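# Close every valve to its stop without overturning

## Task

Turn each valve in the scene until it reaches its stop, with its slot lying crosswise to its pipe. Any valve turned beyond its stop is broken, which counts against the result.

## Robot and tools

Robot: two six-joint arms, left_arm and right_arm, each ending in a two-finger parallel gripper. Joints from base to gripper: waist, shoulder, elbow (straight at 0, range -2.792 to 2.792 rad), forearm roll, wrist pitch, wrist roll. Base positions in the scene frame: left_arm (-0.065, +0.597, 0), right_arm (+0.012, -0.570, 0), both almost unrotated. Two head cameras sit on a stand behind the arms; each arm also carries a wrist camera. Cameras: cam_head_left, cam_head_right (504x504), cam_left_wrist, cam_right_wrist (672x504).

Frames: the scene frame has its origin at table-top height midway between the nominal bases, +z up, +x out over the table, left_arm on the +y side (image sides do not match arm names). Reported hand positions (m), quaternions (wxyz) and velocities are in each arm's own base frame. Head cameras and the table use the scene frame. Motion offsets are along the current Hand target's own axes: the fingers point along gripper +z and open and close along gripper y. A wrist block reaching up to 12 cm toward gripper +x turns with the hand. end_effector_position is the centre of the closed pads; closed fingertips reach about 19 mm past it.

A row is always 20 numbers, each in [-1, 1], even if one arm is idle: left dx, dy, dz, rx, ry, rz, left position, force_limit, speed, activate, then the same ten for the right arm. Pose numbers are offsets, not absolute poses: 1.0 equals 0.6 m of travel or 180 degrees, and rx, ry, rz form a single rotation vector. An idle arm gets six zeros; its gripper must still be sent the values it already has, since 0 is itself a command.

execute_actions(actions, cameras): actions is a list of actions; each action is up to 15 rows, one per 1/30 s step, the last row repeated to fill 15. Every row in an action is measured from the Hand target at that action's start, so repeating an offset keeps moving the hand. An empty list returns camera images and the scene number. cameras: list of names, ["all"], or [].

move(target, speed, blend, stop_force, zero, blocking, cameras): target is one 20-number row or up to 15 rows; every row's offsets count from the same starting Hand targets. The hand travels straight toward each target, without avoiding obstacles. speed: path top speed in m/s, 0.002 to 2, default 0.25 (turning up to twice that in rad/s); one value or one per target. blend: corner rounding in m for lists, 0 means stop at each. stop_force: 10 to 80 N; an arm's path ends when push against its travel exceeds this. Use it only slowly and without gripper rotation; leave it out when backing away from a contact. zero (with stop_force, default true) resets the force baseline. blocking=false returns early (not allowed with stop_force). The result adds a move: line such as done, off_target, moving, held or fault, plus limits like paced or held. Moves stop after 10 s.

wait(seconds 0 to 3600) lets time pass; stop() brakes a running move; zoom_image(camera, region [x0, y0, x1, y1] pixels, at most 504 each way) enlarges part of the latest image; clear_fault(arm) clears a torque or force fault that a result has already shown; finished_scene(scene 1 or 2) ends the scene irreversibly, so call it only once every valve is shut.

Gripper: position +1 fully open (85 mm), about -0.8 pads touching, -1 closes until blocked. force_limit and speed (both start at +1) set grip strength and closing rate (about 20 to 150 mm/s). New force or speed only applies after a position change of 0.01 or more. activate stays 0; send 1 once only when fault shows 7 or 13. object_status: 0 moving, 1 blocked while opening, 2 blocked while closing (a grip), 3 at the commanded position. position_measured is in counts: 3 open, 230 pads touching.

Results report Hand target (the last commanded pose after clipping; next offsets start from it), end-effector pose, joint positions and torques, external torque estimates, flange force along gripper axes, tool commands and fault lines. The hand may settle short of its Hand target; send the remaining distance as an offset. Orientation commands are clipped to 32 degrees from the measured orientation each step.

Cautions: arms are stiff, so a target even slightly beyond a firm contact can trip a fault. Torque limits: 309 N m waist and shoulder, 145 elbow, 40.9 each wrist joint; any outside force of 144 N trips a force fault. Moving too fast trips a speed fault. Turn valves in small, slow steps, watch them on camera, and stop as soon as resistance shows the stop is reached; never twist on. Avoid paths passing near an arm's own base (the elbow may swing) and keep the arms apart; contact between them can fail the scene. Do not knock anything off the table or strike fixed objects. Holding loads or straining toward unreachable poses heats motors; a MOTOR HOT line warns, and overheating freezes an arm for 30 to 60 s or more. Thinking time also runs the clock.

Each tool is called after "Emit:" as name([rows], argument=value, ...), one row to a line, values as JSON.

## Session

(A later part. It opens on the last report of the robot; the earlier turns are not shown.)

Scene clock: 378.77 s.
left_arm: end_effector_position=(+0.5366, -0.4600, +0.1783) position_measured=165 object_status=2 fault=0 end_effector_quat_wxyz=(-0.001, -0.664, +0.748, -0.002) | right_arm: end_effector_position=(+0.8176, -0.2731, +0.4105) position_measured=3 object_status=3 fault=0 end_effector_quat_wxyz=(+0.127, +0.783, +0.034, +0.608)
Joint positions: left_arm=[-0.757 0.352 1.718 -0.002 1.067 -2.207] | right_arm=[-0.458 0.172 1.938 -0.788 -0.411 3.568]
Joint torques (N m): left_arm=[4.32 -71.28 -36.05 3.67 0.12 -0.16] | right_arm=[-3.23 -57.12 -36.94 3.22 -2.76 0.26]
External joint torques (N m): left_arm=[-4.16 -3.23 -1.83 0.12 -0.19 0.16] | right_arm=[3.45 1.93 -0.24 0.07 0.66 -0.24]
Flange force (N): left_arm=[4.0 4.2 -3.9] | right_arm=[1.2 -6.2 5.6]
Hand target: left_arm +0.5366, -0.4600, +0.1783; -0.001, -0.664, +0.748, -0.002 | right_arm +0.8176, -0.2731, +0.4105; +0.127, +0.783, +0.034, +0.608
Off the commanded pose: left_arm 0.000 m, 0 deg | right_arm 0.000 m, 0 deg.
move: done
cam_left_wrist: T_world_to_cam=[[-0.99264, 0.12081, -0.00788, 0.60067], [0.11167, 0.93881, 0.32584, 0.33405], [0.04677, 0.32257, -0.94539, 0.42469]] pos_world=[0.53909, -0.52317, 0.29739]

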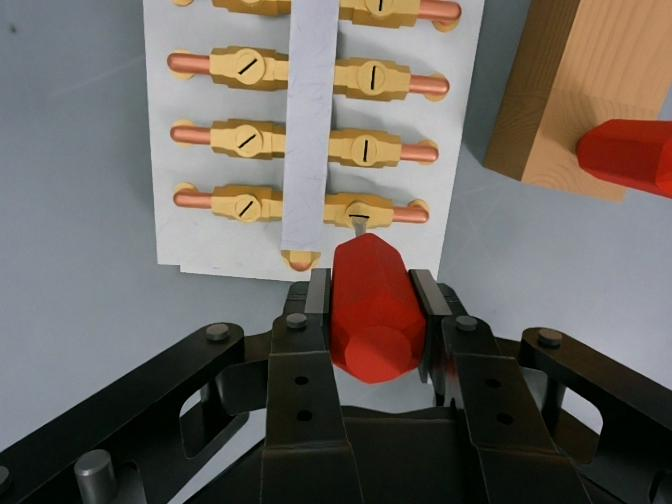

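Emit:
move(target=[0.0002,0,0.015,0,0,0,-0.98,1,-1,0,0,0,0,0,0,0,1,1,1,0], speed=0.01, stop_force=15)

Scene clock: 381.53 s.
left_arm: end_effector_position=(+0.5367, -0.4601, +0.1745) position_measured=165 object_status=2 fault=0 end_effector_quat_wxyz=(-0.001, -0.664, +0.748, -0.002) | right_arm: end_effector_position=(+0.8176, -0.2731, +0.4105) position_measured=3 object_status=3 fault=0 end_effector_quat_wxyz=(+0.127, +0.783, +0.034, +0.608)
Joint positions: left_arm=[-0.757 0.356 1.721 -0.002 1.06 -2.207] | right_arm=[-0.458 0.172 1.938 -0.788 -0.411 3.568]
Joint torques (N m): left_arm=[5.38 -56.62 -25.96 4.47 -0.16 0.02] | right_arm=[-3.14 -57.3 -37.02 3.19 -2.74 0.25]
External joint torques (N m): left_arm=[-5.26 -17.67 -11.67 -0.7 0.1 -0.02] | right_arm=[3.22 1.82 -0.59 0.13 0.62 -0.23]
Flange force (N): left_arm=[5.5 5.3 -24.7] | right_arm=[1.4 -5.8 5.9]
Hand target: left_arm +0.5367, -0.4601, +0.1745; -0.001, -0.664, +0.748, -0.002 (not the last commanded pose) | right_arm +0.8176, -0.2731, +0.4105; +0.127, +0.783, +0.034, +0.608
Off the commanded pose: left_arm 0.005 m, 0 deg | right_arm 0.000 m, 0 deg.
move: contact (left_arm)

Emit:
move([
  [0,0,0,0,0,-0.01,-0.98,1,-1,0,0,0,0,0,0,0,1,1,1,0],
  [0.0006,0.0023,-0.0003,0,0,-0.1667,-0.98,1,-1,0,0,0,0,0,0,0,1,1,1,0],
  [0.0023,0.004,-0.0003,0,0,-0.3333,-0.98,1,-1,0,0,0,0,0,0,0,1,1,1,0],
  [0.005,0.0047,-0.0003,0,0,-0.525,-0.98,1,-1,0,0,0,0,0,0,0,1,1,1,0],
], speed=0.2, blend=[0.0005,0.001,0.001,0], cameras=["cam_left_wrist"])

Emit:
zoom_image(camera="cam_left_wrist", region=[320, 180, 400, 260])

Emit:
execute_actions([
  [[0,0.0001,0,0,0,-0.0056,-0.98,1,-1,0,0,0,0,0,0,0,1,1,1,0]],
  [[0,0.0001,0,0,0,-0.0056,-0.98,1,-1,0,0,0,0,0,0,0,1,1,1,0]],
  [[0,0.0001,0,0,0,-0.0056,-0.98,1,-1,0,0,0,0,0,0,0,1,1,1,0]],
])

Scene clock: 391.07 s.
left_arm: end_effector_position=(+0.5336, -0.4628, +0.1747) position_measured=165 object_status=2 fault=0 end_effector_quat_wxyz=(+0.002, +1.000, -0.021, +0.001) | right_arm: end_effector_position=(+0.8176, -0.2731, +0.4105) position_measured=3 object_status=3 fault=0 end_effector_quat_wxyz=(+0.127, +0.783, +0.034, +0.608)
Joint positions: left_arm=[-0.763 0.354 1.722 -0.002 1.06 -3.862] | right_arm=[-0.458 0.172 1.938 -0.788 -0.411 3.568]
Joint torques (N m): left_arm=[6.68 -73.68 -38.92 3.79 -0.48 -1.4] | right_arm=[-3.25 -57.01 -37.02 3.25 -2.76 0.29]
External joint torques (N m): left_arm=[-6.51 -0.9 1.22 0.08 0.4 1.4] | right_arm=[3.3 1.72 -0.57 0.07 0.65 -0.27]
Flange force (N): left_arm=[-7.6 3.2 -0.3] | right_arm=[1.6 -5.9 5.7]
Hand target: left_arm +0.5336, -0.4628, +0.1746; +0.002, +1.000, -0.021, +0.001 | right_arm +0.8176, -0.2731, +0.4105; +0.127, +0.783, +0.034, +0.608
Off the commanded pose: left_arm 0.000 m, 0 deg | right_arm 0.000 m, 0 deg.
move: done
cam_left_wrist: T_world_to_cam=[[-0.04256, -0.99909, -0.00083, -0.42851], [-0.94415, 0.03995, 0.3271, 0.4853], [-0.32677, 0.0147, -0.94499, 0.47903]] pos_world=[0.59649, -0.45455, 0.29359]

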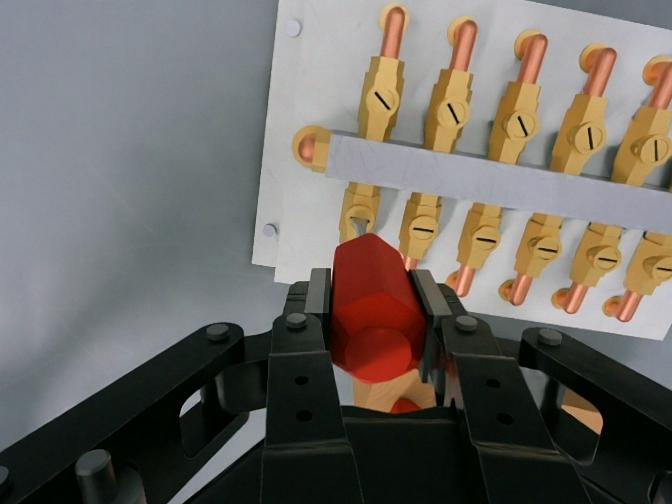

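Scaled by 6.300.

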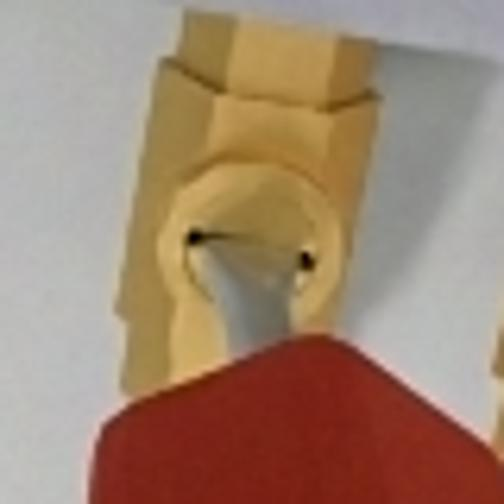

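Scene clock: 392.77 s.
left_arm: end_effector_position=(+0.5336, -0.4629, +0.1747) position_measured=165 object_status=2 fault=0 end_effector_quat_wxyz=(+0.002, +1.000, +0.006, +0.001) | right_arm: end_effector_position=(+0.8176, -0.2731, +0.4105) position_measured=3 object_status=3 fault=0 end_effector_quat_wxyz=(+0.127, +0.783, +0.034, +0.608)
Joint positions: left_arm=[-0.763 0.355 1.722 -0.002 1.06 -3.915] | right_arm=[-0.458 0.172 1.938 -0.788 -0.411 3.568]
Joint torques (N m): left_arm=[6.48 -72.48 -38.54 3.6 -0.76 -1.59] | right_arm=[-3.12 -56.91 -36.96 3.24 -2.76 0.25]
External joint torques (N m): left_arm=[-6.36 -1.67 0.89 0.27 0.68 1.59] | right_arm=[3.12 1.72 -0.37 0.06 0.67 -0.23]
External joint torques at the end of the 1st action: left_arm=[-6.31 -1.67 0.97 0.07 0.47 1.44] | right_arm=[3.14 2.23 -0.28 0.08 0.67 -0.25]
External joint torques at the end of the 2nd action: left_arm=[-6.21 -1.42 1.09 0.18 0.63 1.41] | right_arm=[3.36 1.64 -0.69 0.11 0.61 -0.25]
Flange force (N): left_arm=[-7.6 2.3 -1.7] | right_arm=[1.4 -5.6 5.2]
Flange force at the end of the 1st action (N): left_arm=[-7.9 2.2 -1.3] | right_arm=[0.9 -5.7 6.0]
Flange force at the end of the 2nd action (N): left_arm=[-7.7 2.3 -1.2] | right_arm=[1.7 -5.9 5.8]
Hand target: left_arm +0.5336, -0.4629, +0.1747; +0.002, +1.000, +0.006, +0.001 | right_arm +0.8176, -0.2731, +0.4105; +0.127, +0.783, +0.034, +0.608
Off the commanded pose: left_arm 0.000 m, 0 deg | right_arm 0.000 m, 0 deg.
Step readings (end_effector_position of left_arm | right_arm; steps 1 to 15: 1st action; 16 to 30: 2nd action; 31 to 45: 3rd action):
0: (+0.5336, -0.4628, +0.1747) | (+0.8176, -0.2731, +0.4105)
1: (+0.5336, -0.4628, +0.1747) | (+0.8176, -0.2731, +0.4105)
2: (+0.5336, -0.4628, +0.1747) | (+0.8176, -0.2731, +0.4105)
4: (+0.5336, -0.4628, +0.1747) | (+0.8176, -0.2731, +0.4105)
8: (+0.5336, -0.4628, +0.1747) | (+0.8176, -0.2731, +0.4105)
15: (+0.5336, -0.4628, +0.1747) | (+0.8176, -0.2731, +0.4105)
16: (+0.5336, -0.4628, +0.1747) | (+0.8176, -0.2731, +0.4105)
17: (+0.5336, -0.4628, +0.1747) | (+0.8176, -0.2731, +0.4105)
19: (+0.5336, -0.4629, +0.1747) | (+0.8176, -0.2731, +0.4105)
23: (+0.5336, -0.4629, +0.1747) | (+0.8176, -0.2731, +0.4105)
30: (+0.5336, -0.4629, +0.1747) | (+0.8176, -0.2731, +0.4105)
31: (+0.5336, -0.4629, +0.1747) | (+0.8176, -0.2731, +0.4105)
32: (+0.5336, -0.4629, +0.1747) | (+0.8176, -0.2731, +0.4105)
34: (+0.5336, -0.4629, +0.1747) | (+0.8176, -0.2731, +0.4105)
38: (+0.5336, -0.4629, +0.1747) | (+0.8176, -0.2731, +0.4105)
45: (+0.5336, -0.4629, +0.1747) | (+0.8176, -0.2731, +0.4105)

Emit:
execute_actions([
  [[0,0.0001,0,0,0,-0.0056,-0.98,1,-1,0,0,0,0,0,0,0,1,1,1,0]],
  [[0,0.0001,0,0,0,-0.0056,-0.98,1,-1,0,0,0,0,0,0,0,1,1,1,0]],
])

Scene clock: 395.43 s.
left_arm: end_effector_position=(+0.5336, -0.4631, +0.1747) position_measured=165 object_status=2 fault=0 end_effector_quat_wxyz=(+0.002, +1.000, +0.023, +0.001) | right_arm: end_effector_position=(+0.8176, -0.2731, +0.4105) position_measured=3 object_status=3 fault=0 end_effector_quat_wxyz=(+0.127, +0.783, +0.034, +0.608)
Joint positions: left_arm=[-0.763 0.355 1.722 -0.002 1.06 -3.951] | right_arm=[-0.458 0.172 1.938 -0.788 -0.411 3.568]
Joint torques (N m): left_arm=[5.87 -72.53 -37.8 2.6 -0.49 -2.31] | right_arm=[-2.99 -56.91 -37.07 3.17 -2.75 0.26]
External joint torques (N m): left_arm=[-5.7 -2.13 0 1.28 0.41 2.31] | right_arm=[3.16 1.72 -0.38 0.15 0.64 -0.24]
External joint torques at the end of the 1st action: left_arm=[-6.75 -1.92 0.45 0.61 0.67 2.14] | right_arm=[3.11 2.18 -0.38 0.06 0.66 -0.26]
Flange force (N): left_arm=[-5.5 1.4 -2.4] | right_arm=[1.2 -6.0 5.4]
Flange force at the end of the 1st action (N): left_arm=[-7.1 2.3 -2.3] | right_arm=[1.0 -5.6 6.0]
Hand target: left_arm +0.5336, -0.4631, +0.1747; +0.002, +1.000, +0.023, +0.001 | right_arm +0.8176, -0.2731, +0.4105; +0.127, +0.783, +0.034, +0.608
Off the commanded pose: left_arm 0.000 m, 0 deg | right_arm 0.000 m, 0 deg.
Step readings (end_effector_position of left_arm | right_arm; steps 1 to 15: 1st action; 16 to 30: 2nd action):
0: (+0.5336, -0.4629, +0.1747) | (+0.8176, -0.2731, +0.4105)
1: (+0.5336, -0.4629, +0.1747) | (+0.8176, -0.2731, +0.4105)
2: (+0.5336, -0.4629, +0.1746) | (+0.8176, -0.2731, +0.4105)
4: (+0.5336, -0.4630, +0.1746) | (+0.8176, -0.2731, +0.4105)
8: (+0.5336, -0.4630, +0.1746) | (+0.8176, -0.2731, +0.4105)
15: (+0.5336, -0.4630, +0.1746) | (+0.8176, -0.2731, +0.4105)
16: (+0.5336, -0.4630, +0.1746) | (+0.8176, -0.2731, +0.4105)
17: (+0.5336, -0.4630, +0.1747) | (+0.8176, -0.2731, +0.4105)
19: (+0.5336, -0.4630, +0.1747) | (+0.8176, -0.2731, +0.4105)
23: (+0.5336, -0.4631, +0.1747) | (+0.8176, -0.2731, +0.4105)
30: (+0.5336, -0.4631, +0.1747) | (+0.8176, -0.2731, +0.4105)

Emit:
move([
  [0,0,0,0,0,0.0167,-0.98,1,-1,0,0,0,0,0,0,0,1,1,1,0],
  [0,0,-0.03,0,0,0.0167,-0.98,1,-1,0,0,0,0,0,0,0,1,1,1,0],
  [0.1102,0.0237,-0.03,0,0,0.3022,-0.98,1,-1,0,0,0,0,0,0,0,1,1,1,0],
  [0.1102,0.0237,-0.0065,0,0,0.3022,-0.98,1,-1,0,0,0,0,0,0,0,1,1,1,0],
], speed=[0.1,0.1,0.4,0.1], blend=[0.001,0.003,0.003,0], cameras=["cam_left_wrist"])

Emit:
zoom_image(camera="cam_left_wrist", region=[340, 205, 376, 232])

Scene clock: 421.77 s.
left_arm: end_effector_position=(+0.6003, -0.4742, +0.1791) position_measured=165 object_status=2 fault=0 end_effector_quat_wxyz=(+0.002, +0.900, -0.436, +0.002) | right_arm: end_effector_position=(+0.8176, -0.2731, +0.4105) position_measured=3 object_status=3 fault=0 end_effector_quat_wxyz=(+0.127, +0.783, +0.034, +0.608)
Joint positions: left_arm=[-0.713 0.435 1.594 -0.002 1.108 -2.951] | right_arm=[-0.458 0.172 1.938 -0.788 -0.411 3.568]
Joint torques (N m): left_arm=[7.81 -17.65 4.62 4.99 -0.07 -0.16] | right_arm=[-3.03 -57.2 -36.93 3.22 -2.76 0.27]
External joint torques (N m): left_arm=[-7.67 -65.38 -43.24 -1.08 -0.02 0.16] | right_arm=[3.47 2.05 -0.48 0.1 0.64 -0.25]
Flange force (N): left_arm=[2.9 9.6 -85.9] | right_arm=[1.3 -6.2 6.2]
Hand target: left_arm +0.6003, -0.4741, +0.1788; +0.001, +0.900, -0.436, +0.002 | right_arm +0.8176, -0.2731, +0.4105; +0.127, +0.783, +0.034, +0.608
Off the commanded pose: left_arm 0.000 m, 0 deg | right_arm 0.000 m, 0 deg.
move: done
cam_left_wrist: T_world_to_cam=[[-0.78572, -0.61857, -0.0043, 0.19012], [-0.58623, 0.74239, 0.32434, 0.66612], [-0.19743, 0.25737, -0.94593, 0.54287]] pos_world=[0.64706, -0.51664, 0.29829]

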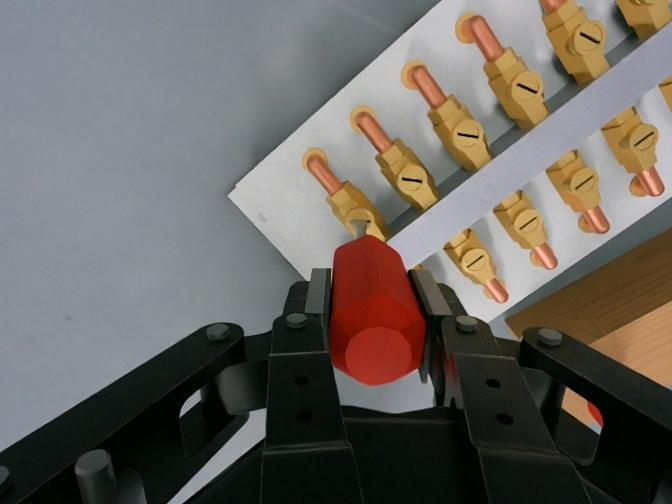

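Scaled by 14.000.

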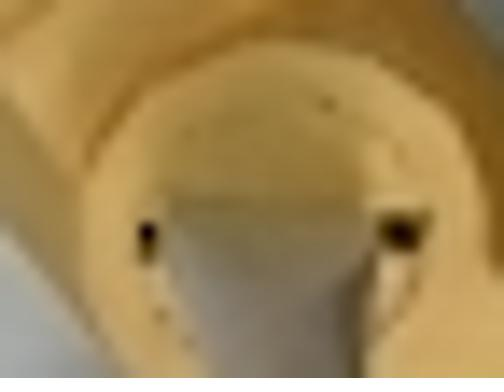

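Emit:
move(target=[0,0,-0.008,0,0,0,-0.98,1,-1,0,0,0,0,0,0,0,1,1,1,0], speed=0.05, cameras=["cam_left_wrist"])

Emit:
zoom_image(camera="cam_left_wrist", region=[340, 205, 376, 232])

Scene clock: 424.87 s.
left_arm: end_effector_position=(+0.6003, -0.4741, +0.1835) position_measured=165 object_status=2 fault=0 end_effector_quat_wxyz=(+0.001, +0.900, -0.436, +0.002) | right_arm: end_effector_position=(+0.8176, -0.2731, +0.4105) position_measured=3 object_status=3 fault=0 end_effector_quat_wxyz=(+0.127, +0.783, +0.034, +0.608)
Joint positions: left_arm=[-0.713 0.432 1.589 -0.002 1.115 -2.951] | right_arm=[-0.458 0.172 1.938 -0.788 -0.411 3.568]
Joint torques (N m): left_arm=[4.8 -80.17 -36.71 3.73 0.04 -0.1] | right_arm=[-3.15 -57.21 -36.96 3.24 -2.75 0.27]
External joint torques (N m): left_arm=[-4.71 -2.18 -1.81 0.16 -0.14 0.1] | right_arm=[3.43 1.43 -0.6 0.09 0.63 -0.25]
Flange force (N): left_arm=[1.9 5.8 -3.0] | right_arm=[1.8 -6.1 5.3]
Hand target: left_arm +0.6003, -0.4741, +0.1836; +0.001, +0.900, -0.436, +0.002 | right_arm +0.8176, -0.2731, +0.4105; +0.127, +0.783, +0.034, +0.608
Off the commanded pose: left_arm 0.000 m, 0 deg | right_arm 0.000 m, 0 deg.
move: done
cam_left_wrist: T_world_to_cam=[[-0.78574, -0.61854, -0.00429, 0.19022], [-0.58607, 0.74224, 0.32498, 0.66428], [-0.19783, 0.25786, -0.94571, 0.54736]] pos_world=[0.64706, -0.51654, 0.30259]

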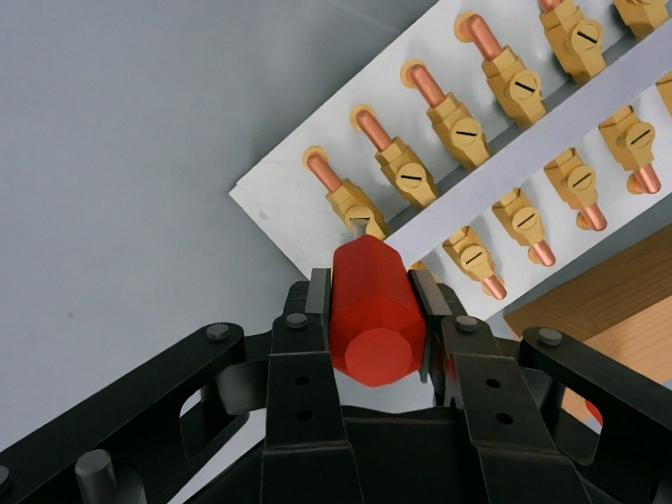

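Scaled by 14.000.

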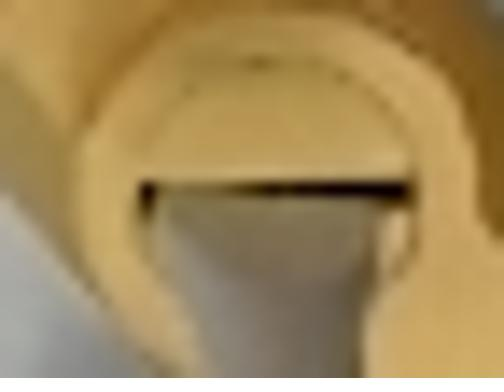

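Emit:
move(target=[0,0,0.014,0,0,0,-0.98,1,-1,0,0,0,0,0,0,0,1,1,1,0], speed=0.01, stop_force=12, cameras=["cam_left_wrist"])

Emit:
zoom_image(camera="cam_left_wrist", region=[340, 205, 376, 232])

Scene clock: 432.50 s.
left_arm: end_effector_position=(+0.6004, -0.4742, +0.1794) position_measured=165 object_status=2 fault=0 end_effector_quat_wxyz=(+0.001, +0.900, -0.436, +0.002) | right_arm: end_effector_position=(+0.8176, -0.2731, +0.4105) position_measured=3 object_status=3 fault=0 end_effector_quat_wxyz=(+0.127, +0.783, +0.034, +0.608)
Joint positions: left_arm=[-0.713 0.435 1.593 -0.002 1.108 -2.951] | right_arm=[-0.458 0.172 1.938 -0.788 -0.411 3.568]
Joint torques (N m): left_arm=[5.16 -55.47 -22.47 4.06 -0.91 -0.1] | right_arm=[-3.44 -56.99 -36.94 3.21 -2.74 0.31]
External joint torques (N m): left_arm=[-5 -27.7 -16.15 -0.15 0.82 0.1] | right_arm=[3.61 1.5 -0.55 0.1 0.63 -0.29]
Flange force (N): left_arm=[-2.4 7.2 -35.8] | right_arm=[1.7 -6.6 5.5]
Hand target: left_arm +0.6004, -0.4742, +0.1794; +0.001, +0.900, -0.436, +0.002 (not the last commanded pose) | right_arm +0.8176, -0.2731, +0.4105; +0.127, +0.783, +0.034, +0.608
Off the commanded pose: left_arm 0.004 m, 0 deg | right_arm 0.000 m, 0 deg.
move: contact (left_arm)
cam_left_wrist: T_world_to_cam=[[-0.78575, -0.61853, -0.00442, 0.19019], [-0.5862, 0.74235, 0.32448, 0.66595], [-0.19742, 0.25755, -0.94588, 0.54323]] pos_world=[0.64706, -0.51664, 0.29859]

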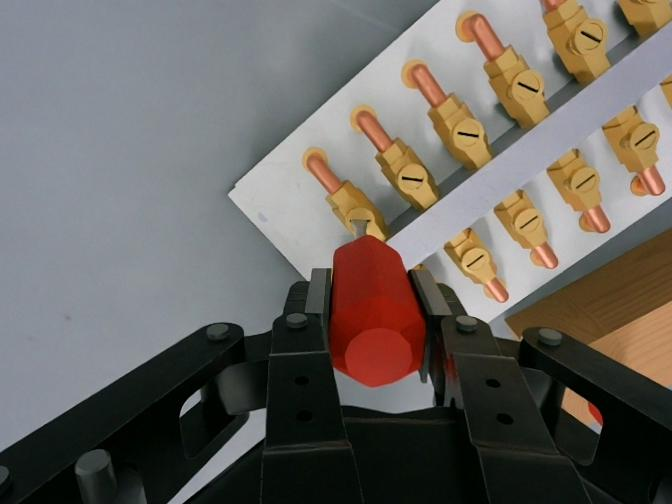

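Scaled by 14.000.

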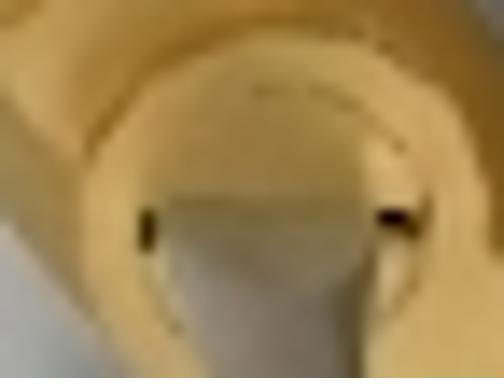

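Emit:
move([
  [0.0002,0.0012,0,0,0,-0.0833,-0.98,1,-1,0,0,0,0,0,0,0,1,1,1,0],
  [0.0006,0.0023,0,0,0,-0.1667,-0.98,1,-1,0,0,0,0,0,0,0,1,1,1,0],
], speed=0.15, blend=[0.001,0], cameras=["cam_left_wrist"])

Emit:
zoom_image(camera="cam_left_wrist", region=[340, 205, 376, 232])

Scene clock: 443.30 s.
left_arm: end_effector_position=(+0.5995, -0.4753, +0.1795) position_measured=165 object_status=2 fault=0 end_effector_quat_wxyz=(+0.002, +0.982, -0.188, +0.002) | right_arm: end_effector_position=(+0.8176, -0.2731, +0.4105) position_measured=3 object_status=3 fault=0 end_effector_quat_wxyz=(+0.127, +0.783, +0.034, +0.608)
Joint positions: left_arm=[-0.715 0.435 1.593 -0.002 1.108 -3.477] | right_arm=[-0.458 0.172 1.938 -0.788 -0.411 3.568]
Joint torques (N m): left_arm=[8.4 -61.03 -18.99 5.17 3.65 -0.24] | right_arm=[-3.03 -57.22 -36.99 3.26 -2.76 0.26]
External joint torques (N m): left_arm=[-8.25 -22.01 -19.62 -1.22 -3.73 0.24] | right_arm=[3.23 1.32 -0.73 0.07 0.62 -0.24]
Flange force (N): left_arm=[4.8 12.5 -27.4] | right_arm=[2.0 -5.6 5.2]
Hand target: left_arm +0.5995, -0.4754, +0.1795; +0.002, +0.982, -0.188, +0.002 | right_arm +0.8176, -0.2731, +0.4105; +0.127, +0.783, +0.034, +0.608
Off the commanded pose: left_arm 0.000 m, 0 deg | right_arm 0.000 m, 0 deg.
move: done
cam_left_wrist: T_world_to_cam=[[-0.37112, -0.92858, -0.00179, -0.20756], [-0.87821, 0.35036, 0.32556, 0.6548], [-0.30168, 0.12239, -0.94552, 0.54154]] pos_world=[0.6614, -0.48844, 0.29849]

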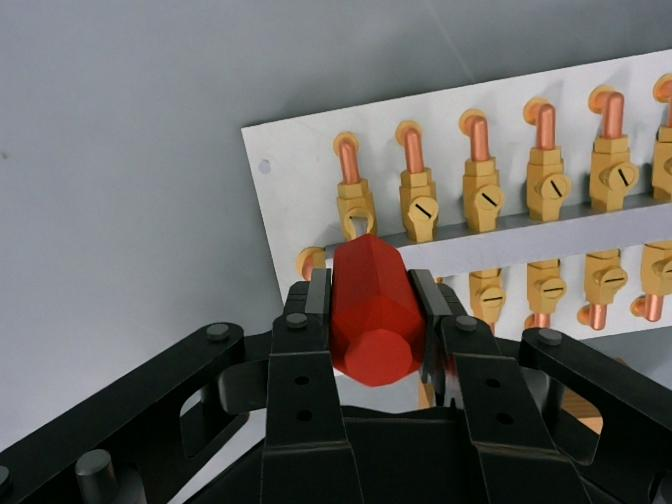

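Scaled by 14.000.

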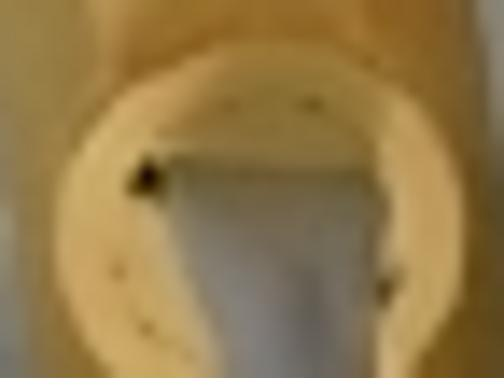

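Emit:
move(target=[0,0,-0.02,0,0,0.1667,-0.98,1,-1,0,0,0,0,0,0,0,1,1,1,0], speed=0.15, cameras=["cam_left_wrist"])

Emit:
zoom_image(camera="cam_left_wrist", region=[330, 195, 390, 240])

Scene clock: 449.57 s.
left_arm: end_effector_position=(+0.5994, -0.4753, +0.1914) position_measured=165 object_status=2 fault=0 end_effector_quat_wxyz=(+0.001, +0.900, -0.436, +0.002) | right_arm: end_effector_position=(+0.8176, -0.2731, +0.4105) position_measured=3 object_status=3 fault=0 end_effector_quat_wxyz=(+0.127, +0.783, +0.034, +0.608)
Joint positions: left_arm=[-0.715 0.427 1.582 -0.002 1.128 -2.953] | right_arm=[-0.458 0.172 1.938 -0.788 -0.411 3.568]
Joint torques (N m): left_arm=[4.42 -79.2 -37.16 3.78 0.02 -0.12] | right_arm=[-3.04 -56.94 -37 3.23 -2.72 0.26]
External joint torques (N m): left_arm=[-4.24 -3.78 -1.92 0.17 -0.11 0.12] | right_arm=[3.35 1.6 -0.33 0.08 0.61 -0.24]
Flange force (N): left_arm=[-0.3 5.6 -4.2] | right_arm=[1.4 -6.1 5.1]
Hand target: left_arm +0.5995, -0.4753, +0.1915; +0.001, +0.900, -0.436, +0.002 | right_arm +0.8176, -0.2731, +0.4105; +0.127, +0.783, +0.034, +0.608
Off the commanded pose: left_arm 0.000 m, 0 deg | right_arm 0.000 m, 0 deg.
move: done
cam_left_wrist: T_world_to_cam=[[-0.78579, -0.61847, -0.0044, 0.1889], [-0.58613, 0.7424, 0.32448, 0.66233], [-0.19742, 0.25755, -0.94588, 0.55469]] pos_world=[0.64616, -0.51774, 0.31059]

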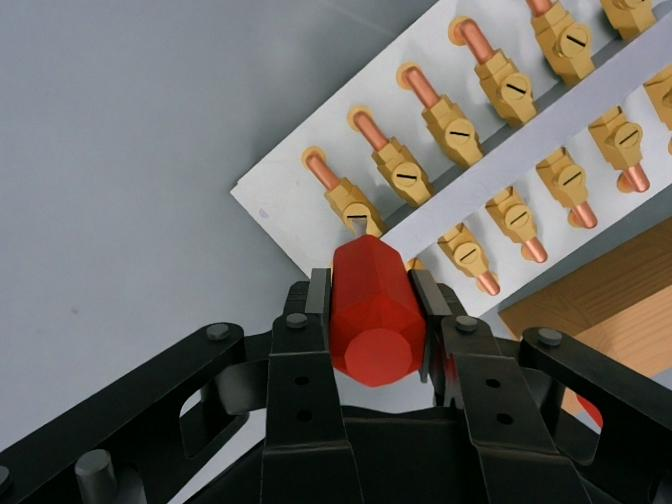

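Scaled by 8.400.

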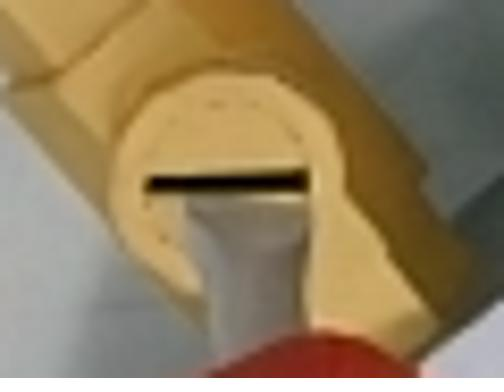

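Emit:
move([
  [-0.0033,-0.0012,0,0,0,-0.0428,-0.98,1,-1,0,0,0,0,0,0,0,1,1,1,0],
  [-0.0033,-0.0012,0.0165,0,0,-0.0428,-0.98,1,-1,0,0,0,0,0,0,0,1,1,1,0],
], speed=[0.1,0.06], blend=[0.002,0], cameras=["cam_left_wrist"])

Emit:
zoom_image(camera="cam_left_wrist", region=[340, 205, 376, 232])

Scene clock: 463.03 s.
left_arm: end_effector_position=(+0.5988, -0.4733, +0.1816) position_measured=165 object_status=2 fault=0 end_effector_quat_wxyz=(+0.002, +0.927, -0.375, +0.002) | right_arm: end_effector_position=(+0.8176, -0.2731, +0.4105) position_measured=3 object_status=3 fault=0 end_effector_quat_wxyz=(+0.127, +0.783, +0.034, +0.608)
Joint positions: left_arm=[-0.713 0.431 1.595 -0.002 1.11 -3.086] | right_arm=[-0.458 0.172 1.938 -0.788 -0.411 3.568]
Joint torques (N m): left_arm=[4.57 -80.58 -36.68 3.78 0.06 -0.12] | right_arm=[-3.05 -56.86 -36.91 3.2 -2.74 0.26]
External joint torques (N m): left_arm=[-4.43 -2.17 -2 0.14 -0.16 0.12] | right_arm=[3.1 1.99 -0.28 0.08 0.65 -0.24]
Flange force (N): left_arm=[1.5 5.6 -3.1] | right_arm=[1.0 -5.7 5.6]
Hand target: left_arm +0.5988, -0.4733, +0.1815; +0.002, +0.927, -0.375, +0.002 | right_arm +0.8176, -0.2731, +0.4105; +0.127, +0.783, +0.034, +0.608
Off the commanded pose: left_arm 0.000 m, 0 deg | right_arm 0.000 m, 0 deg.
move: done
cam_left_wrist: T_world_to_cam=[[-0.69569, -0.71833, -0.0037, 0.08833], [-0.68028, 0.65717, 0.32457, 0.67972], [-0.23072, 0.22832, -0.94585, 0.5508]] pos_world=[0.65093, -0.509, 0.30069]

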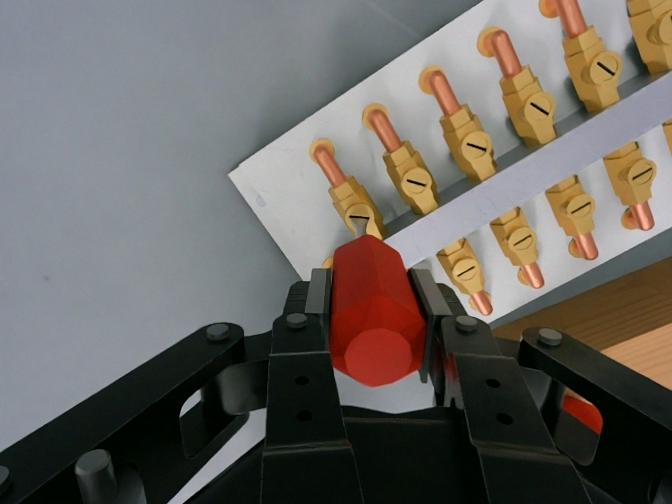

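Scaled by 14.000.

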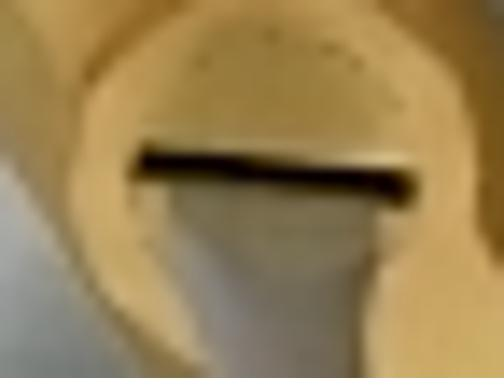

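Emit:
move([
  [-0.0008,0.0006,0,0,0,0,-0.98,1,-1,0,0,0,0,0,0,0,1,1,1,0],
  [-0.0008,0.0006,0.015,0,0,0,-0.98,1,-1,0,0,0,0,0,0,0,1,1,1,0],
], speed=0.01, stop_force=14, cameras=["cam_left_wrist"])

Emit:
zoom_image(camera="cam_left_wrist", region=[340, 205, 376, 232])

Scene clock: 467.23 s.
left_arm: end_effector_position=(+0.5983, -0.4734, +0.1793) position_measured=165 object_status=2 fault=0 end_effector_quat_wxyz=(+0.002, +0.927, -0.375, +0.002) | right_arm: end_effector_position=(+0.8176, -0.2731, +0.4105) position_measured=3 object_status=3 fault=0 end_effector_quat_wxyz=(+0.127, +0.783, +0.034, +0.608)
Joint positions: left_arm=[-0.714 0.432 1.598 -0.002 1.106 -3.087] | right_arm=[-0.458 0.172 1.938 -0.788 -0.411 3.568]
Joint torques (N m): left_arm=[4.8 -54.08 -21.6 3.91 -0.94 -0.11] | right_arm=[-2.86 -57.21 -37.01 3.21 -2.75 0.27]
External joint torques (N m): left_arm=[-4.63 -28.99 -17.14 0.02 0.83 0.11] | right_arm=[2.84 2.11 -0.32 0.09 0.65 -0.25]
Flange force (N): left_arm=[-3.1 6.3 -37.7] | right_arm=[0.8 -5.3 5.7]
Hand target: left_arm +0.5983, -0.4734, +0.1793; +0.002, +0.927, -0.375, +0.002 (not the last commanded pose) | right_arm +0.8176, -0.2731, +0.4105; +0.127, +0.783, +0.034, +0.608
Off the commanded pose: left_arm 0.007 m, 0 deg | right_arm 0.000 m, 0 deg.
move: contact (left_arm); path passed 1 of 2 targets
cam_left_wrist: T_world_to_cam=[[-0.69576, -0.71827, -0.00374, 0.08799], [-0.68035, 0.65733, 0.3241, 0.68032], [-0.23033, 0.22804, -0.94602, 0.54814]] pos_world=[0.65033, -0.509, 0.29839]

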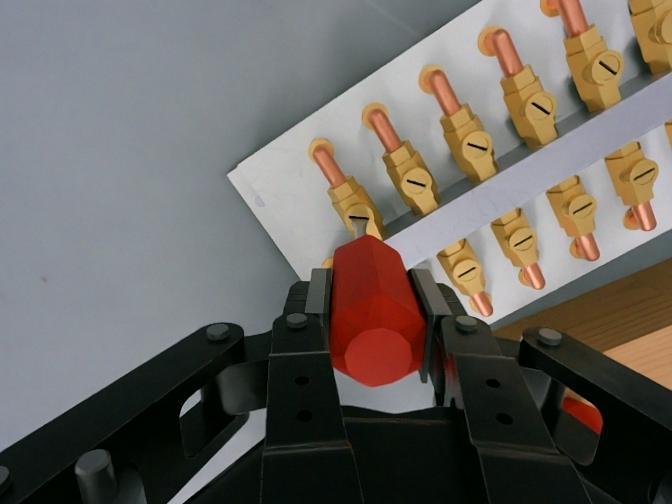

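Scaled by 14.000.

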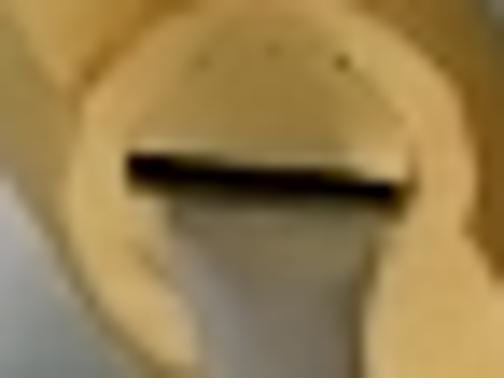

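Emit:
move([
  [0,0,-0.0015,0,0,0,-0.98,1,-1,0,0,0,0,0,0,0,1,1,1,0],
  [0.0008,0,-0.0015,0,0,0,-0.98,1,-1,0,0,0,0,0,0,0,1,1,1,0],
], speed=0.03)

Emit:
move(target=[0,0,0.015,0,0,0,-0.98,1,-1,0,0,0,0,0,0,0,1,1,1,0], speed=0.008, stop_force=12, cameras=["cam_left_wrist"])

Emit:
zoom_image(camera="cam_left_wrist", region=[340, 205, 376, 232])

Scene clock: 474.13 s.
left_arm: end_effector_position=(+0.5987, -0.4737, +0.1802) position_measured=165 object_status=2 fault=0 end_effector_quat_wxyz=(+0.002, +0.927, -0.375, +0.002) | right_arm: end_effector_position=(+0.8176, -0.2731, +0.4105) position_measured=3 object_status=3 fault=0 end_effector_quat_wxyz=(+0.127, +0.783, +0.034, +0.608)
Joint positions: left_arm=[-0.714 0.432 1.597 -0.002 1.108 -3.087] | right_arm=[-0.458 0.172 1.938 -0.788 -0.411 3.568]
Joint torques (N m): left_arm=[4.25 -79.42 -36.82 3.77 0.07 -0.12] | right_arm=[-2.99 -57.28 -36.87 3.25 -2.74 0.28]
External joint torques (N m): left_arm=[-4.07 -3.65 -1.89 0.16 -0.16 0.12] | right_arm=[3.15 2.12 -0.48 0.06 0.63 -0.26]
Flange force (N): left_arm=[-0.9 5.3 -4.1] | right_arm=[1.2 -5.5 6.1]
Hand target: left_arm +0.5987, -0.4737, +0.1802; +0.002, +0.927, -0.375, +0.002 | right_arm +0.8176, -0.2731, +0.4105; +0.127, +0.783, +0.034, +0.608
Off the commanded pose: left_arm 0.000 m, 0 deg | right_arm 0.000 m, 0 deg.
move: done

Scene clock: 474.83 s.
left_arm: end_effector_position=(+0.5989, -0.4738, +0.1794) position_measured=165 object_status=2 fault=0 end_effector_quat_wxyz=(+0.002, +0.927, -0.375, +0.003) | right_arm: end_effector_position=(+0.8176, -0.2731, +0.4105) position_measured=3 object_status=3 fault=0 end_effector_quat_wxyz=(+0.127, +0.783, +0.034, +0.608)
Joint positions: left_arm=[-0.714 0.433 1.597 -0.002 1.106 -3.087] | right_arm=[-0.458 0.172 1.938 -0.788 -0.411 3.568]
Joint torques (N m): left_arm=[4.74 -63.9 -27.16 3.88 -0.43 -0.14] | right_arm=[-2.96 -57.17 -36.95 3.23 -2.74 0.25]
External joint torques (N m): left_arm=[-4.6 -18.73 -11.41 0.03 0.33 0.14] | right_arm=[3.15 2.04 -0.41 0.07 0.64 -0.23]
Flange force (N): left_arm=[-1.3 6.1 -24.3] | right_arm=[1.2 -5.6 5.8]
Hand target: left_arm +0.5989, -0.4738, +0.1794; +0.002, +0.927, -0.375, +0.003 (not the last commanded pose) | right_arm +0.8176, -0.2731, +0.4105; +0.127, +0.783, +0.034, +0.608
Off the commanded pose: left_arm 0.008 m, 0 deg | right_arm 0.000 m, 0 deg.
move: contact (left_arm)
cam_left_wrist: T_world_to_cam=[[-0.69569, -0.71833, -0.00369, 0.08789], [-0.68048, 0.65737, 0.32375, 0.68114], [-0.23014, 0.22774, -0.94613, 0.54832]] pos_world=[0.65083, -0.5095, 0.29859]

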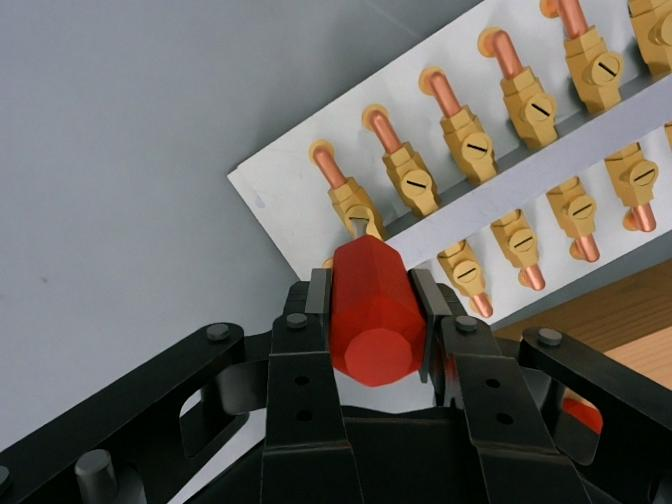

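Scaled by 14.000.

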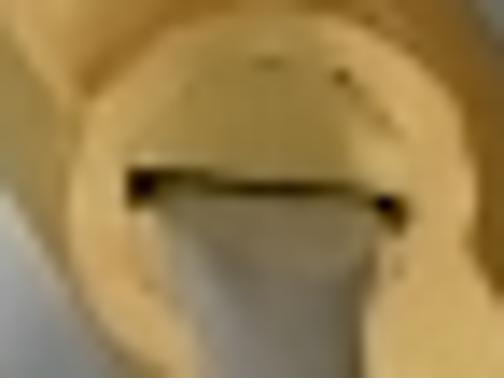

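Emit:
move([
  [0,0,-0.0015,0,0,0,-0.98,1,-1,0,0,0,0,0,0,0,1,1,1,0],
  [0.0006,0,-0.0015,0,0,0,-0.98,1,-1,0,0,0,0,0,0,0,1,1,1,0],
], speed=0.03)

Emit:
move(target=[0,0,0.015,0,0,0,-0.98,1,-1,0,0,0,0,0,0,0,1,1,1,0], speed=0.008, stop_force=12, cameras=["cam_left_wrist"])

Emit:
zoom_image(camera="cam_left_wrist", region=[340, 205, 376, 232])

Scene clock: 483.40 s.
left_arm: end_effector_position=(+0.5991, -0.4741, +0.1803) position_measured=165 object_status=2 fault=0 end_effector_quat_wxyz=(+0.002, +0.927, -0.375, +0.003) | right_arm: end_effector_position=(+0.8176, -0.2731, +0.4105) position_measured=3 object_status=3 fault=0 end_effector_quat_wxyz=(+0.127, +0.783, +0.034, +0.608)
Joint positions: left_arm=[-0.714 0.433 1.595 -0.002 1.108 -3.087] | right_arm=[-0.458 0.172 1.938 -0.788 -0.411 3.568]
Joint torques (N m): left_arm=[4.23 -79.56 -36.83 3.79 0.03 -0.15] | right_arm=[-3.04 -57.15 -36.98 3.25 -2.77 0.27]
External joint torques (N m): left_arm=[-4.06 -3.63 -1.97 0.15 -0.13 0.15] | right_arm=[2.83 2.15 -0.46 0.05 0.67 -0.25]
Flange force (N): left_arm=[-0.7 5.2 -4.2] | right_arm=[1.1 -5.0 6.0]
Hand target: left_arm +0.5991, -0.4741, +0.1803; +0.002, +0.927, -0.375, +0.003 | right_arm +0.8176, -0.2731, +0.4105; +0.127, +0.783, +0.034, +0.608
Off the commanded pose: left_arm 0.000 m, 0 deg | right_arm 0.000 m, 0 deg.
move: done

Scene clock: 484.17 s.
left_arm: end_effector_position=(+0.5993, -0.4742, +0.1793) position_measured=165 object_status=2 fault=0 end_effector_quat_wxyz=(+0.002, +0.927, -0.375, +0.003) | right_arm: end_effector_position=(+0.8176, -0.2731, +0.4105) position_measured=3 object_status=3 fault=0 end_effector_quat_wxyz=(+0.127, +0.783, +0.034, +0.608)
Joint positions: left_arm=[-0.714 0.433 1.596 -0.002 1.106 -3.087] | right_arm=[-0.458 0.172 1.938 -0.788 -0.411 3.568]
Joint torques (N m): left_arm=[4.16 -79.61 -37.49 3.69 -0.49 -0.08] | right_arm=[-3.24 -57.03 -36.84 3.2 -2.75 0.26]
External joint torques (N m): left_arm=[-4.01 -3.31 -1.13 0.23 0.4 0.08] | right_arm=[3.47 1.85 -0.55 0.11 0.64 -0.24]
Flange force (N): left_arm=[-1.7 5.4 -4.0] | right_arm=[1.5 -6.2 6.0]
Hand target: left_arm +0.5993, -0.4742, +0.1794; +0.002, +0.927, -0.375, +0.003 (not the last commanded pose) | right_arm +0.8176, -0.2731, +0.4105; +0.127, +0.783, +0.034, +0.608
Off the commanded pose: left_arm 0.008 m, 0 deg | right_arm 0.000 m, 0 deg.
move: contact (left_arm)
cam_left_wrist: T_world_to_cam=[[-0.69572, -0.7183, -0.00382, 0.08802], [-0.68055, 0.65744, 0.32347, 0.6818], [-0.22984, 0.22764, -0.94623, 0.54817]] pos_world=[0.65123, -0.5098, 0.29849]

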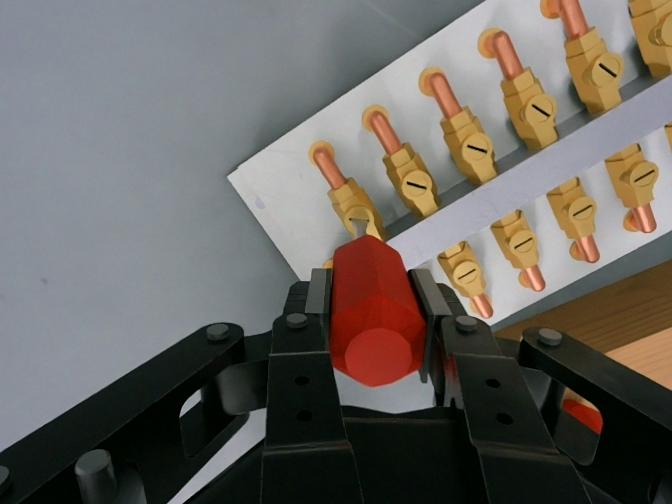

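Scaled by 14.000.

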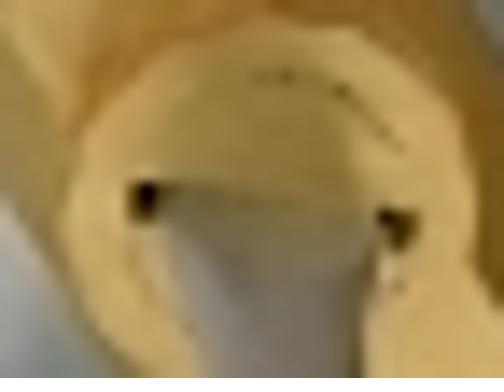

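Emit:
move(target=[0,0,0.015,0,0,0,-0.98,1,-1,0,0,0,0,0,0,0,1,1,1,0], speed=0.008, stop_force=12, cameras=["cam_left_wrist"])

Emit:
zoom_image(camera="cam_left_wrist", region=[340, 205, 376, 232])

Scene clock: 488.00 s.
left_arm: end_effector_position=(+0.5994, -0.4743, +0.1771) position_measured=165 object_status=2 fault=0 end_effector_quat_wxyz=(+0.002, +0.927, -0.375, +0.003) | right_arm: end_effector_position=(+0.8176, -0.2731, +0.4105) position_measured=3 object_status=3 fault=0 end_effector_quat_wxyz=(+0.127, +0.783, +0.034, +0.608)
Joint positions: left_arm=[-0.714 0.435 1.598 -0.002 1.102 -3.087] | right_arm=[-0.458 0.172 1.938 -0.788 -0.411 3.568]
Joint torques (N m): left_arm=[4.53 -65.25 -29.46 3.78 -1.45 -0.15] | right_arm=[-3.08 -57.12 -36.98 3.22 -2.74 0.3]
External joint torques (N m): left_arm=[-4.39 -17.69 -9.04 0.13 1.35 0.15] | right_arm=[3.1 2 -0.41 0.08 0.64 -0.28]
Flange force (N): left_arm=[-4.2 6.1 -23.1] | right_arm=[1.1 -5.7 5.8]
Hand target: left_arm +0.5993, -0.4743, +0.1771; +0.002, +0.927, -0.375, +0.003 (not the last commanded pose) | right_arm +0.8176, -0.2731, +0.4105; +0.127, +0.783, +0.034, +0.608
Off the commanded pose: left_arm 0.007 m, 0 deg | right_arm 0.000 m, 0 deg.
move: contact (left_arm)
cam_left_wrist: T_world_to_cam=[[-0.69572, -0.7183, -0.00381, 0.08794], [-0.68066, 0.65754, 0.32303, 0.68283], [-0.22953, 0.22733, -0.94638, 0.54579]] pos_world=[0.65123, -0.5099, 0.29629]

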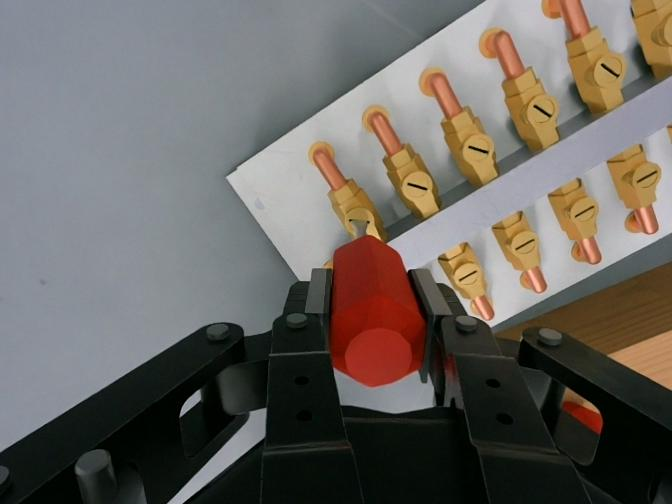

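Scaled by 14.000.

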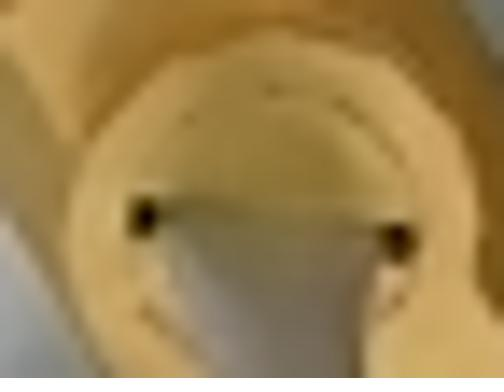

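Emit:
move([
  [0.0003,0.0016,-0.0003,0,0,-0.1111,-0.98,1,-1,0,0,0,0,0,0,0,1,1,1,0],
  [0.0011,0.0031,-0.0003,0,0,-0.2278,-0.98,1,-1,0,0,0,0,0,0,0,1,1,1,0],
], speed=0.2, blend=[0.001,0], cameras=["cam_left_wrist"])

Emit:
zoom_image(camera="cam_left_wrist", region=[340, 205, 376, 232])

Emit:
execute_actions([
  [[0,0.0001,0,0,0,-0.0056,-0.98,1,-1,0,0,0,0,0,0,0,1,1,1,0]],
  [[0,0.0001,0,0,0,-0.0056,-0.98,1,-1,0,0,0,0,0,0,0,1,1,1,0]],
])

Scene clock: 496.47 s.
left_arm: end_effector_position=(+0.5985, -0.4761, +0.1772) position_measured=165 object_status=2 fault=0 end_effector_quat_wxyz=(+0.003, +1.000, -0.026, +0.002) | right_arm: end_effector_position=(+0.8176, -0.2731, +0.4105) position_measured=3 object_status=3 fault=0 end_effector_quat_wxyz=(+0.127, +0.783, +0.034, +0.608)
Joint positions: left_arm=[-0.716 0.436 1.597 -0.002 1.102 -3.805] | right_arm=[-0.458 0.172 1.938 -0.788 -0.411 3.568]
Joint torques (N m): left_arm=[0.06 -69.68 -36.09 1.13 -3.81 -1.15] | right_arm=[-2.99 -56.92 -37.01 3.22 -2.75 0.27]
External joint torques (N m): left_arm=[0.13 -13.89 -2.68 2.84 3.72 1.15] | right_arm=[2.91 1.86 -0.51 0.09 0.64 -0.25]
Flange force (N): left_arm=[-8.2 -7.8 -18.5] | right_arm=[1.2 -5.3 5.6]
Hand target: left_arm +0.5985, -0.4761, +0.1772; +0.003, +1.000, -0.026, +0.002 | right_arm +0.8176, -0.2731, +0.4105; +0.127, +0.783, +0.034, +0.608
Off the commanded pose: left_arm 0.000 m, 0 deg | right_arm 0.000 m, 0 deg.
move: done
cam_left_wrist: T_world_to_cam=[[-0.05374, -0.99855, 0.00037, -0.43224], [-0.94418, 0.05093, 0.32547, 0.55188], [-0.32502, 0.01714, -0.94555, 0.50314]] pos_world=[0.66138, -0.46835, 0.29629]

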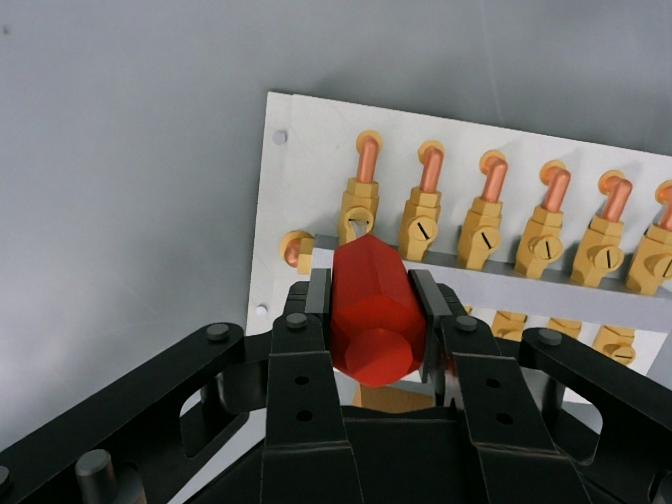

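Scaled by 14.000.

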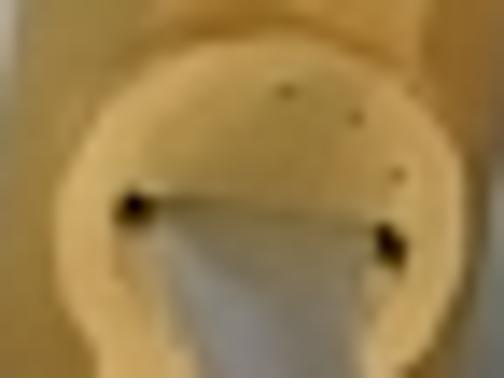

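Scene clock: 497.67 s.
left_arm: end_effector_position=(+0.5985, -0.4762, +0.1773) position_measured=165 object_status=2 fault=0 end_effector_quat_wxyz=(+0.003, +1.000, -0.009, +0.002) | right_arm: end_effector_position=(+0.8176, -0.2731, +0.4105) position_measured=3 object_status=3 fault=0 end_effector_quat_wxyz=(+0.127, +0.783, +0.034, +0.608)
Joint positions: left_arm=[-0.717 0.436 1.597 -0.002 1.102 -3.84] | right_arm=[-0.458 0.172 1.938 -0.788 -0.411 3.568]
Joint torques (N m): left_arm=[0.61 -67.83 -33.59 0.61 -2.77 -2.12] | right_arm=[-2.95 -57.13 -36.91 3.22 -2.75 0.26]
External joint torques (N m): left_arm=[-0.43 -15.59 -5.09 3.35 2.69 2.12] | right_arm=[3.06 1.8 -0.46 0.09 0.64 -0.24]
External joint torques at the end of the 1st action: left_arm=[-0.22 -14.25 -2.84 3.25 3.76 1.86] | right_arm=[3.18 1.9 -0.46 0.06 0.64 -0.24]
Flange force (N): left_arm=[-5.9 -7.2 -20.2] | right_arm=[1.3 -5.5 5.5]
Flange force at the end of the 1st action (N): left_arm=[-7.7 -8.5 -19.0] | right_arm=[1.4 -5.6 5.7]
Hand target: left_arm +0.5985, -0.4762, +0.1772; +0.003, +1.000, -0.009, +0.002 | right_arm +0.8176, -0.2731, +0.4105; +0.127, +0.783, +0.034, +0.608
Off the commanded pose: left_arm 0.000 m, 0 deg | right_arm 0.000 m, 0 deg.
Step readings (end_effector_position of left_arm | right_arm; steps 1 to 15: 1st action; 16 to 30: 2nd action):
0: (+0.5985, -0.4761, +0.1772) | (+0.8176, -0.2731, +0.4105)
1: (+0.5985, -0.4761, +0.1772) | (+0.8176, -0.2731, +0.4105)
2: (+0.5985, -0.4761, +0.1772) | (+0.8176, -0.2731, +0.4105)
4: (+0.5985, -0.4761, +0.1772) | (+0.8176, -0.2731, +0.4105)
8: (+0.5985, -0.4761, +0.1772) | (+0.8176, -0.2731, +0.4105)
15: (+0.5985, -0.4761, +0.1772) | (+0.8176, -0.2731, +0.4105)
16: (+0.5985, -0.4761, +0.1772) | (+0.8176, -0.2731, +0.4105)
17: (+0.5985, -0.4761, +0.1772) | (+0.8176, -0.2731, +0.4105)
19: (+0.5986, -0.4762, +0.1773) | (+0.8176, -0.2731, +0.4105)
23: (+0.5985, -0.4762, +0.1773) | (+0.8176, -0.2731, +0.4105)
30: (+0.5985, -0.4762, +0.1773) | (+0.8176, -0.2731, +0.4105)

Emit:
execute_actions([
  [[0,0.0001,0,0,0,-0.0056,-0.98,1,-1,0,0,0,0,0,0,0,1,1,1,0]],
], cameras=["cam_left_wrist"])

Emit:
zoom_image(camera="cam_left_wrist", region=[340, 205, 376, 232])

Scene clock: 500.80 s.
left_arm: end_effector_position=(+0.5985, -0.4762, +0.1772) position_measured=165 object_status=2 fault=0 end_effector_quat_wxyz=(+0.003, +1.000, +0.000, +0.002) | right_arm: end_effector_position=(+0.8176, -0.2731, +0.4105) position_measured=3 object_status=3 fault=0 end_effector_quat_wxyz=(+0.127, +0.783, +0.034, +0.608)
Joint positions: left_arm=[-0.717 0.436 1.597 -0.002 1.102 -3.858] | right_arm=[-0.458 0.172 1.938 -0.788 -0.411 3.568]
Joint torques (N m): left_arm=[1.42 -66.03 -31.59 0.9 -2.24 -2.15] | right_arm=[-3.1 -57.02 -36.96 3.22 -2.75 0.27]
External joint torques (N m): left_arm=[-1.27 -17.18 -7.02 3.06 2.15 2.15] | right_arm=[3.26 2.32 -0.47 0.09 0.65 -0.25]
Flange force (N): left_arm=[-5.2 -5.6 -22.2] | right_arm=[1.1 -5.8 6.5]
Hand target: left_arm +0.5985, -0.4762, +0.1772; +0.003, +1.000, +0.000, +0.002 | right_arm +0.8176, -0.2731, +0.4105; +0.127, +0.783, +0.034, +0.608
Off the commanded pose: left_arm 0.000 m, 0 deg | right_arm 0.000 m, 0 deg.
Step readings (end_effector_position of left_arm | right_arm):
0: (+0.5985, -0.4762, +0.1772) | (+0.8176, -0.2731, +0.4105)
1: (+0.5985, -0.4762, +0.1772) | (+0.8176, -0.2731, +0.4105)
2: (+0.5985, -0.4762, +0.1772) | (+0.8176, -0.2731, +0.4105)
4: (+0.5985, -0.4762, +0.1772) | (+0.8176, -0.2731, +0.4105)
8: (+0.5985, -0.4762, +0.1772) | (+0.8176, -0.2731, +0.4105)
15: (+0.5985, -0.4762, +0.1772) | (+0.8176, -0.2731, +0.4105)
cam_left_wrist: T_world_to_cam=[[-0.001, -1, 0.00048, -0.4647], [-0.94543, 0.00111, 0.32582, 0.52883], [-0.32582, -0.00013, -0.94543, 0.4953]] pos_world=[0.66089, -0.46522, 0.29619]

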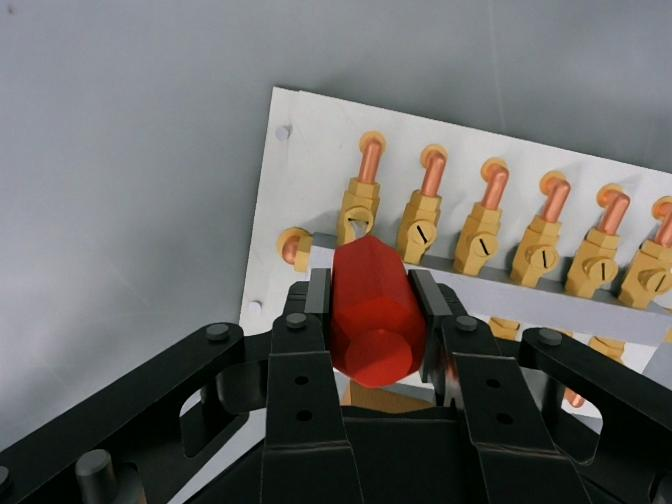

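Scaled by 14.000.

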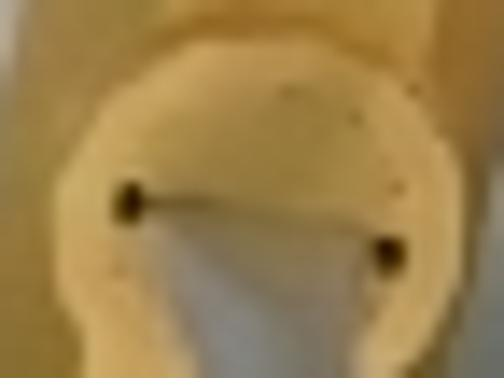

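Emit:
zoom_image(camera="cam_left_wrist", region=[400, 190, 672, 320])

Scaled by 1.853.

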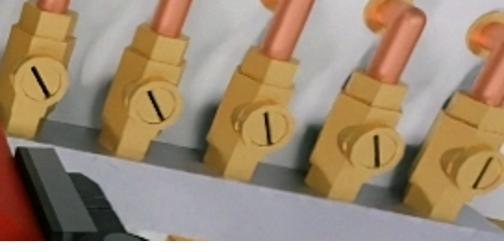

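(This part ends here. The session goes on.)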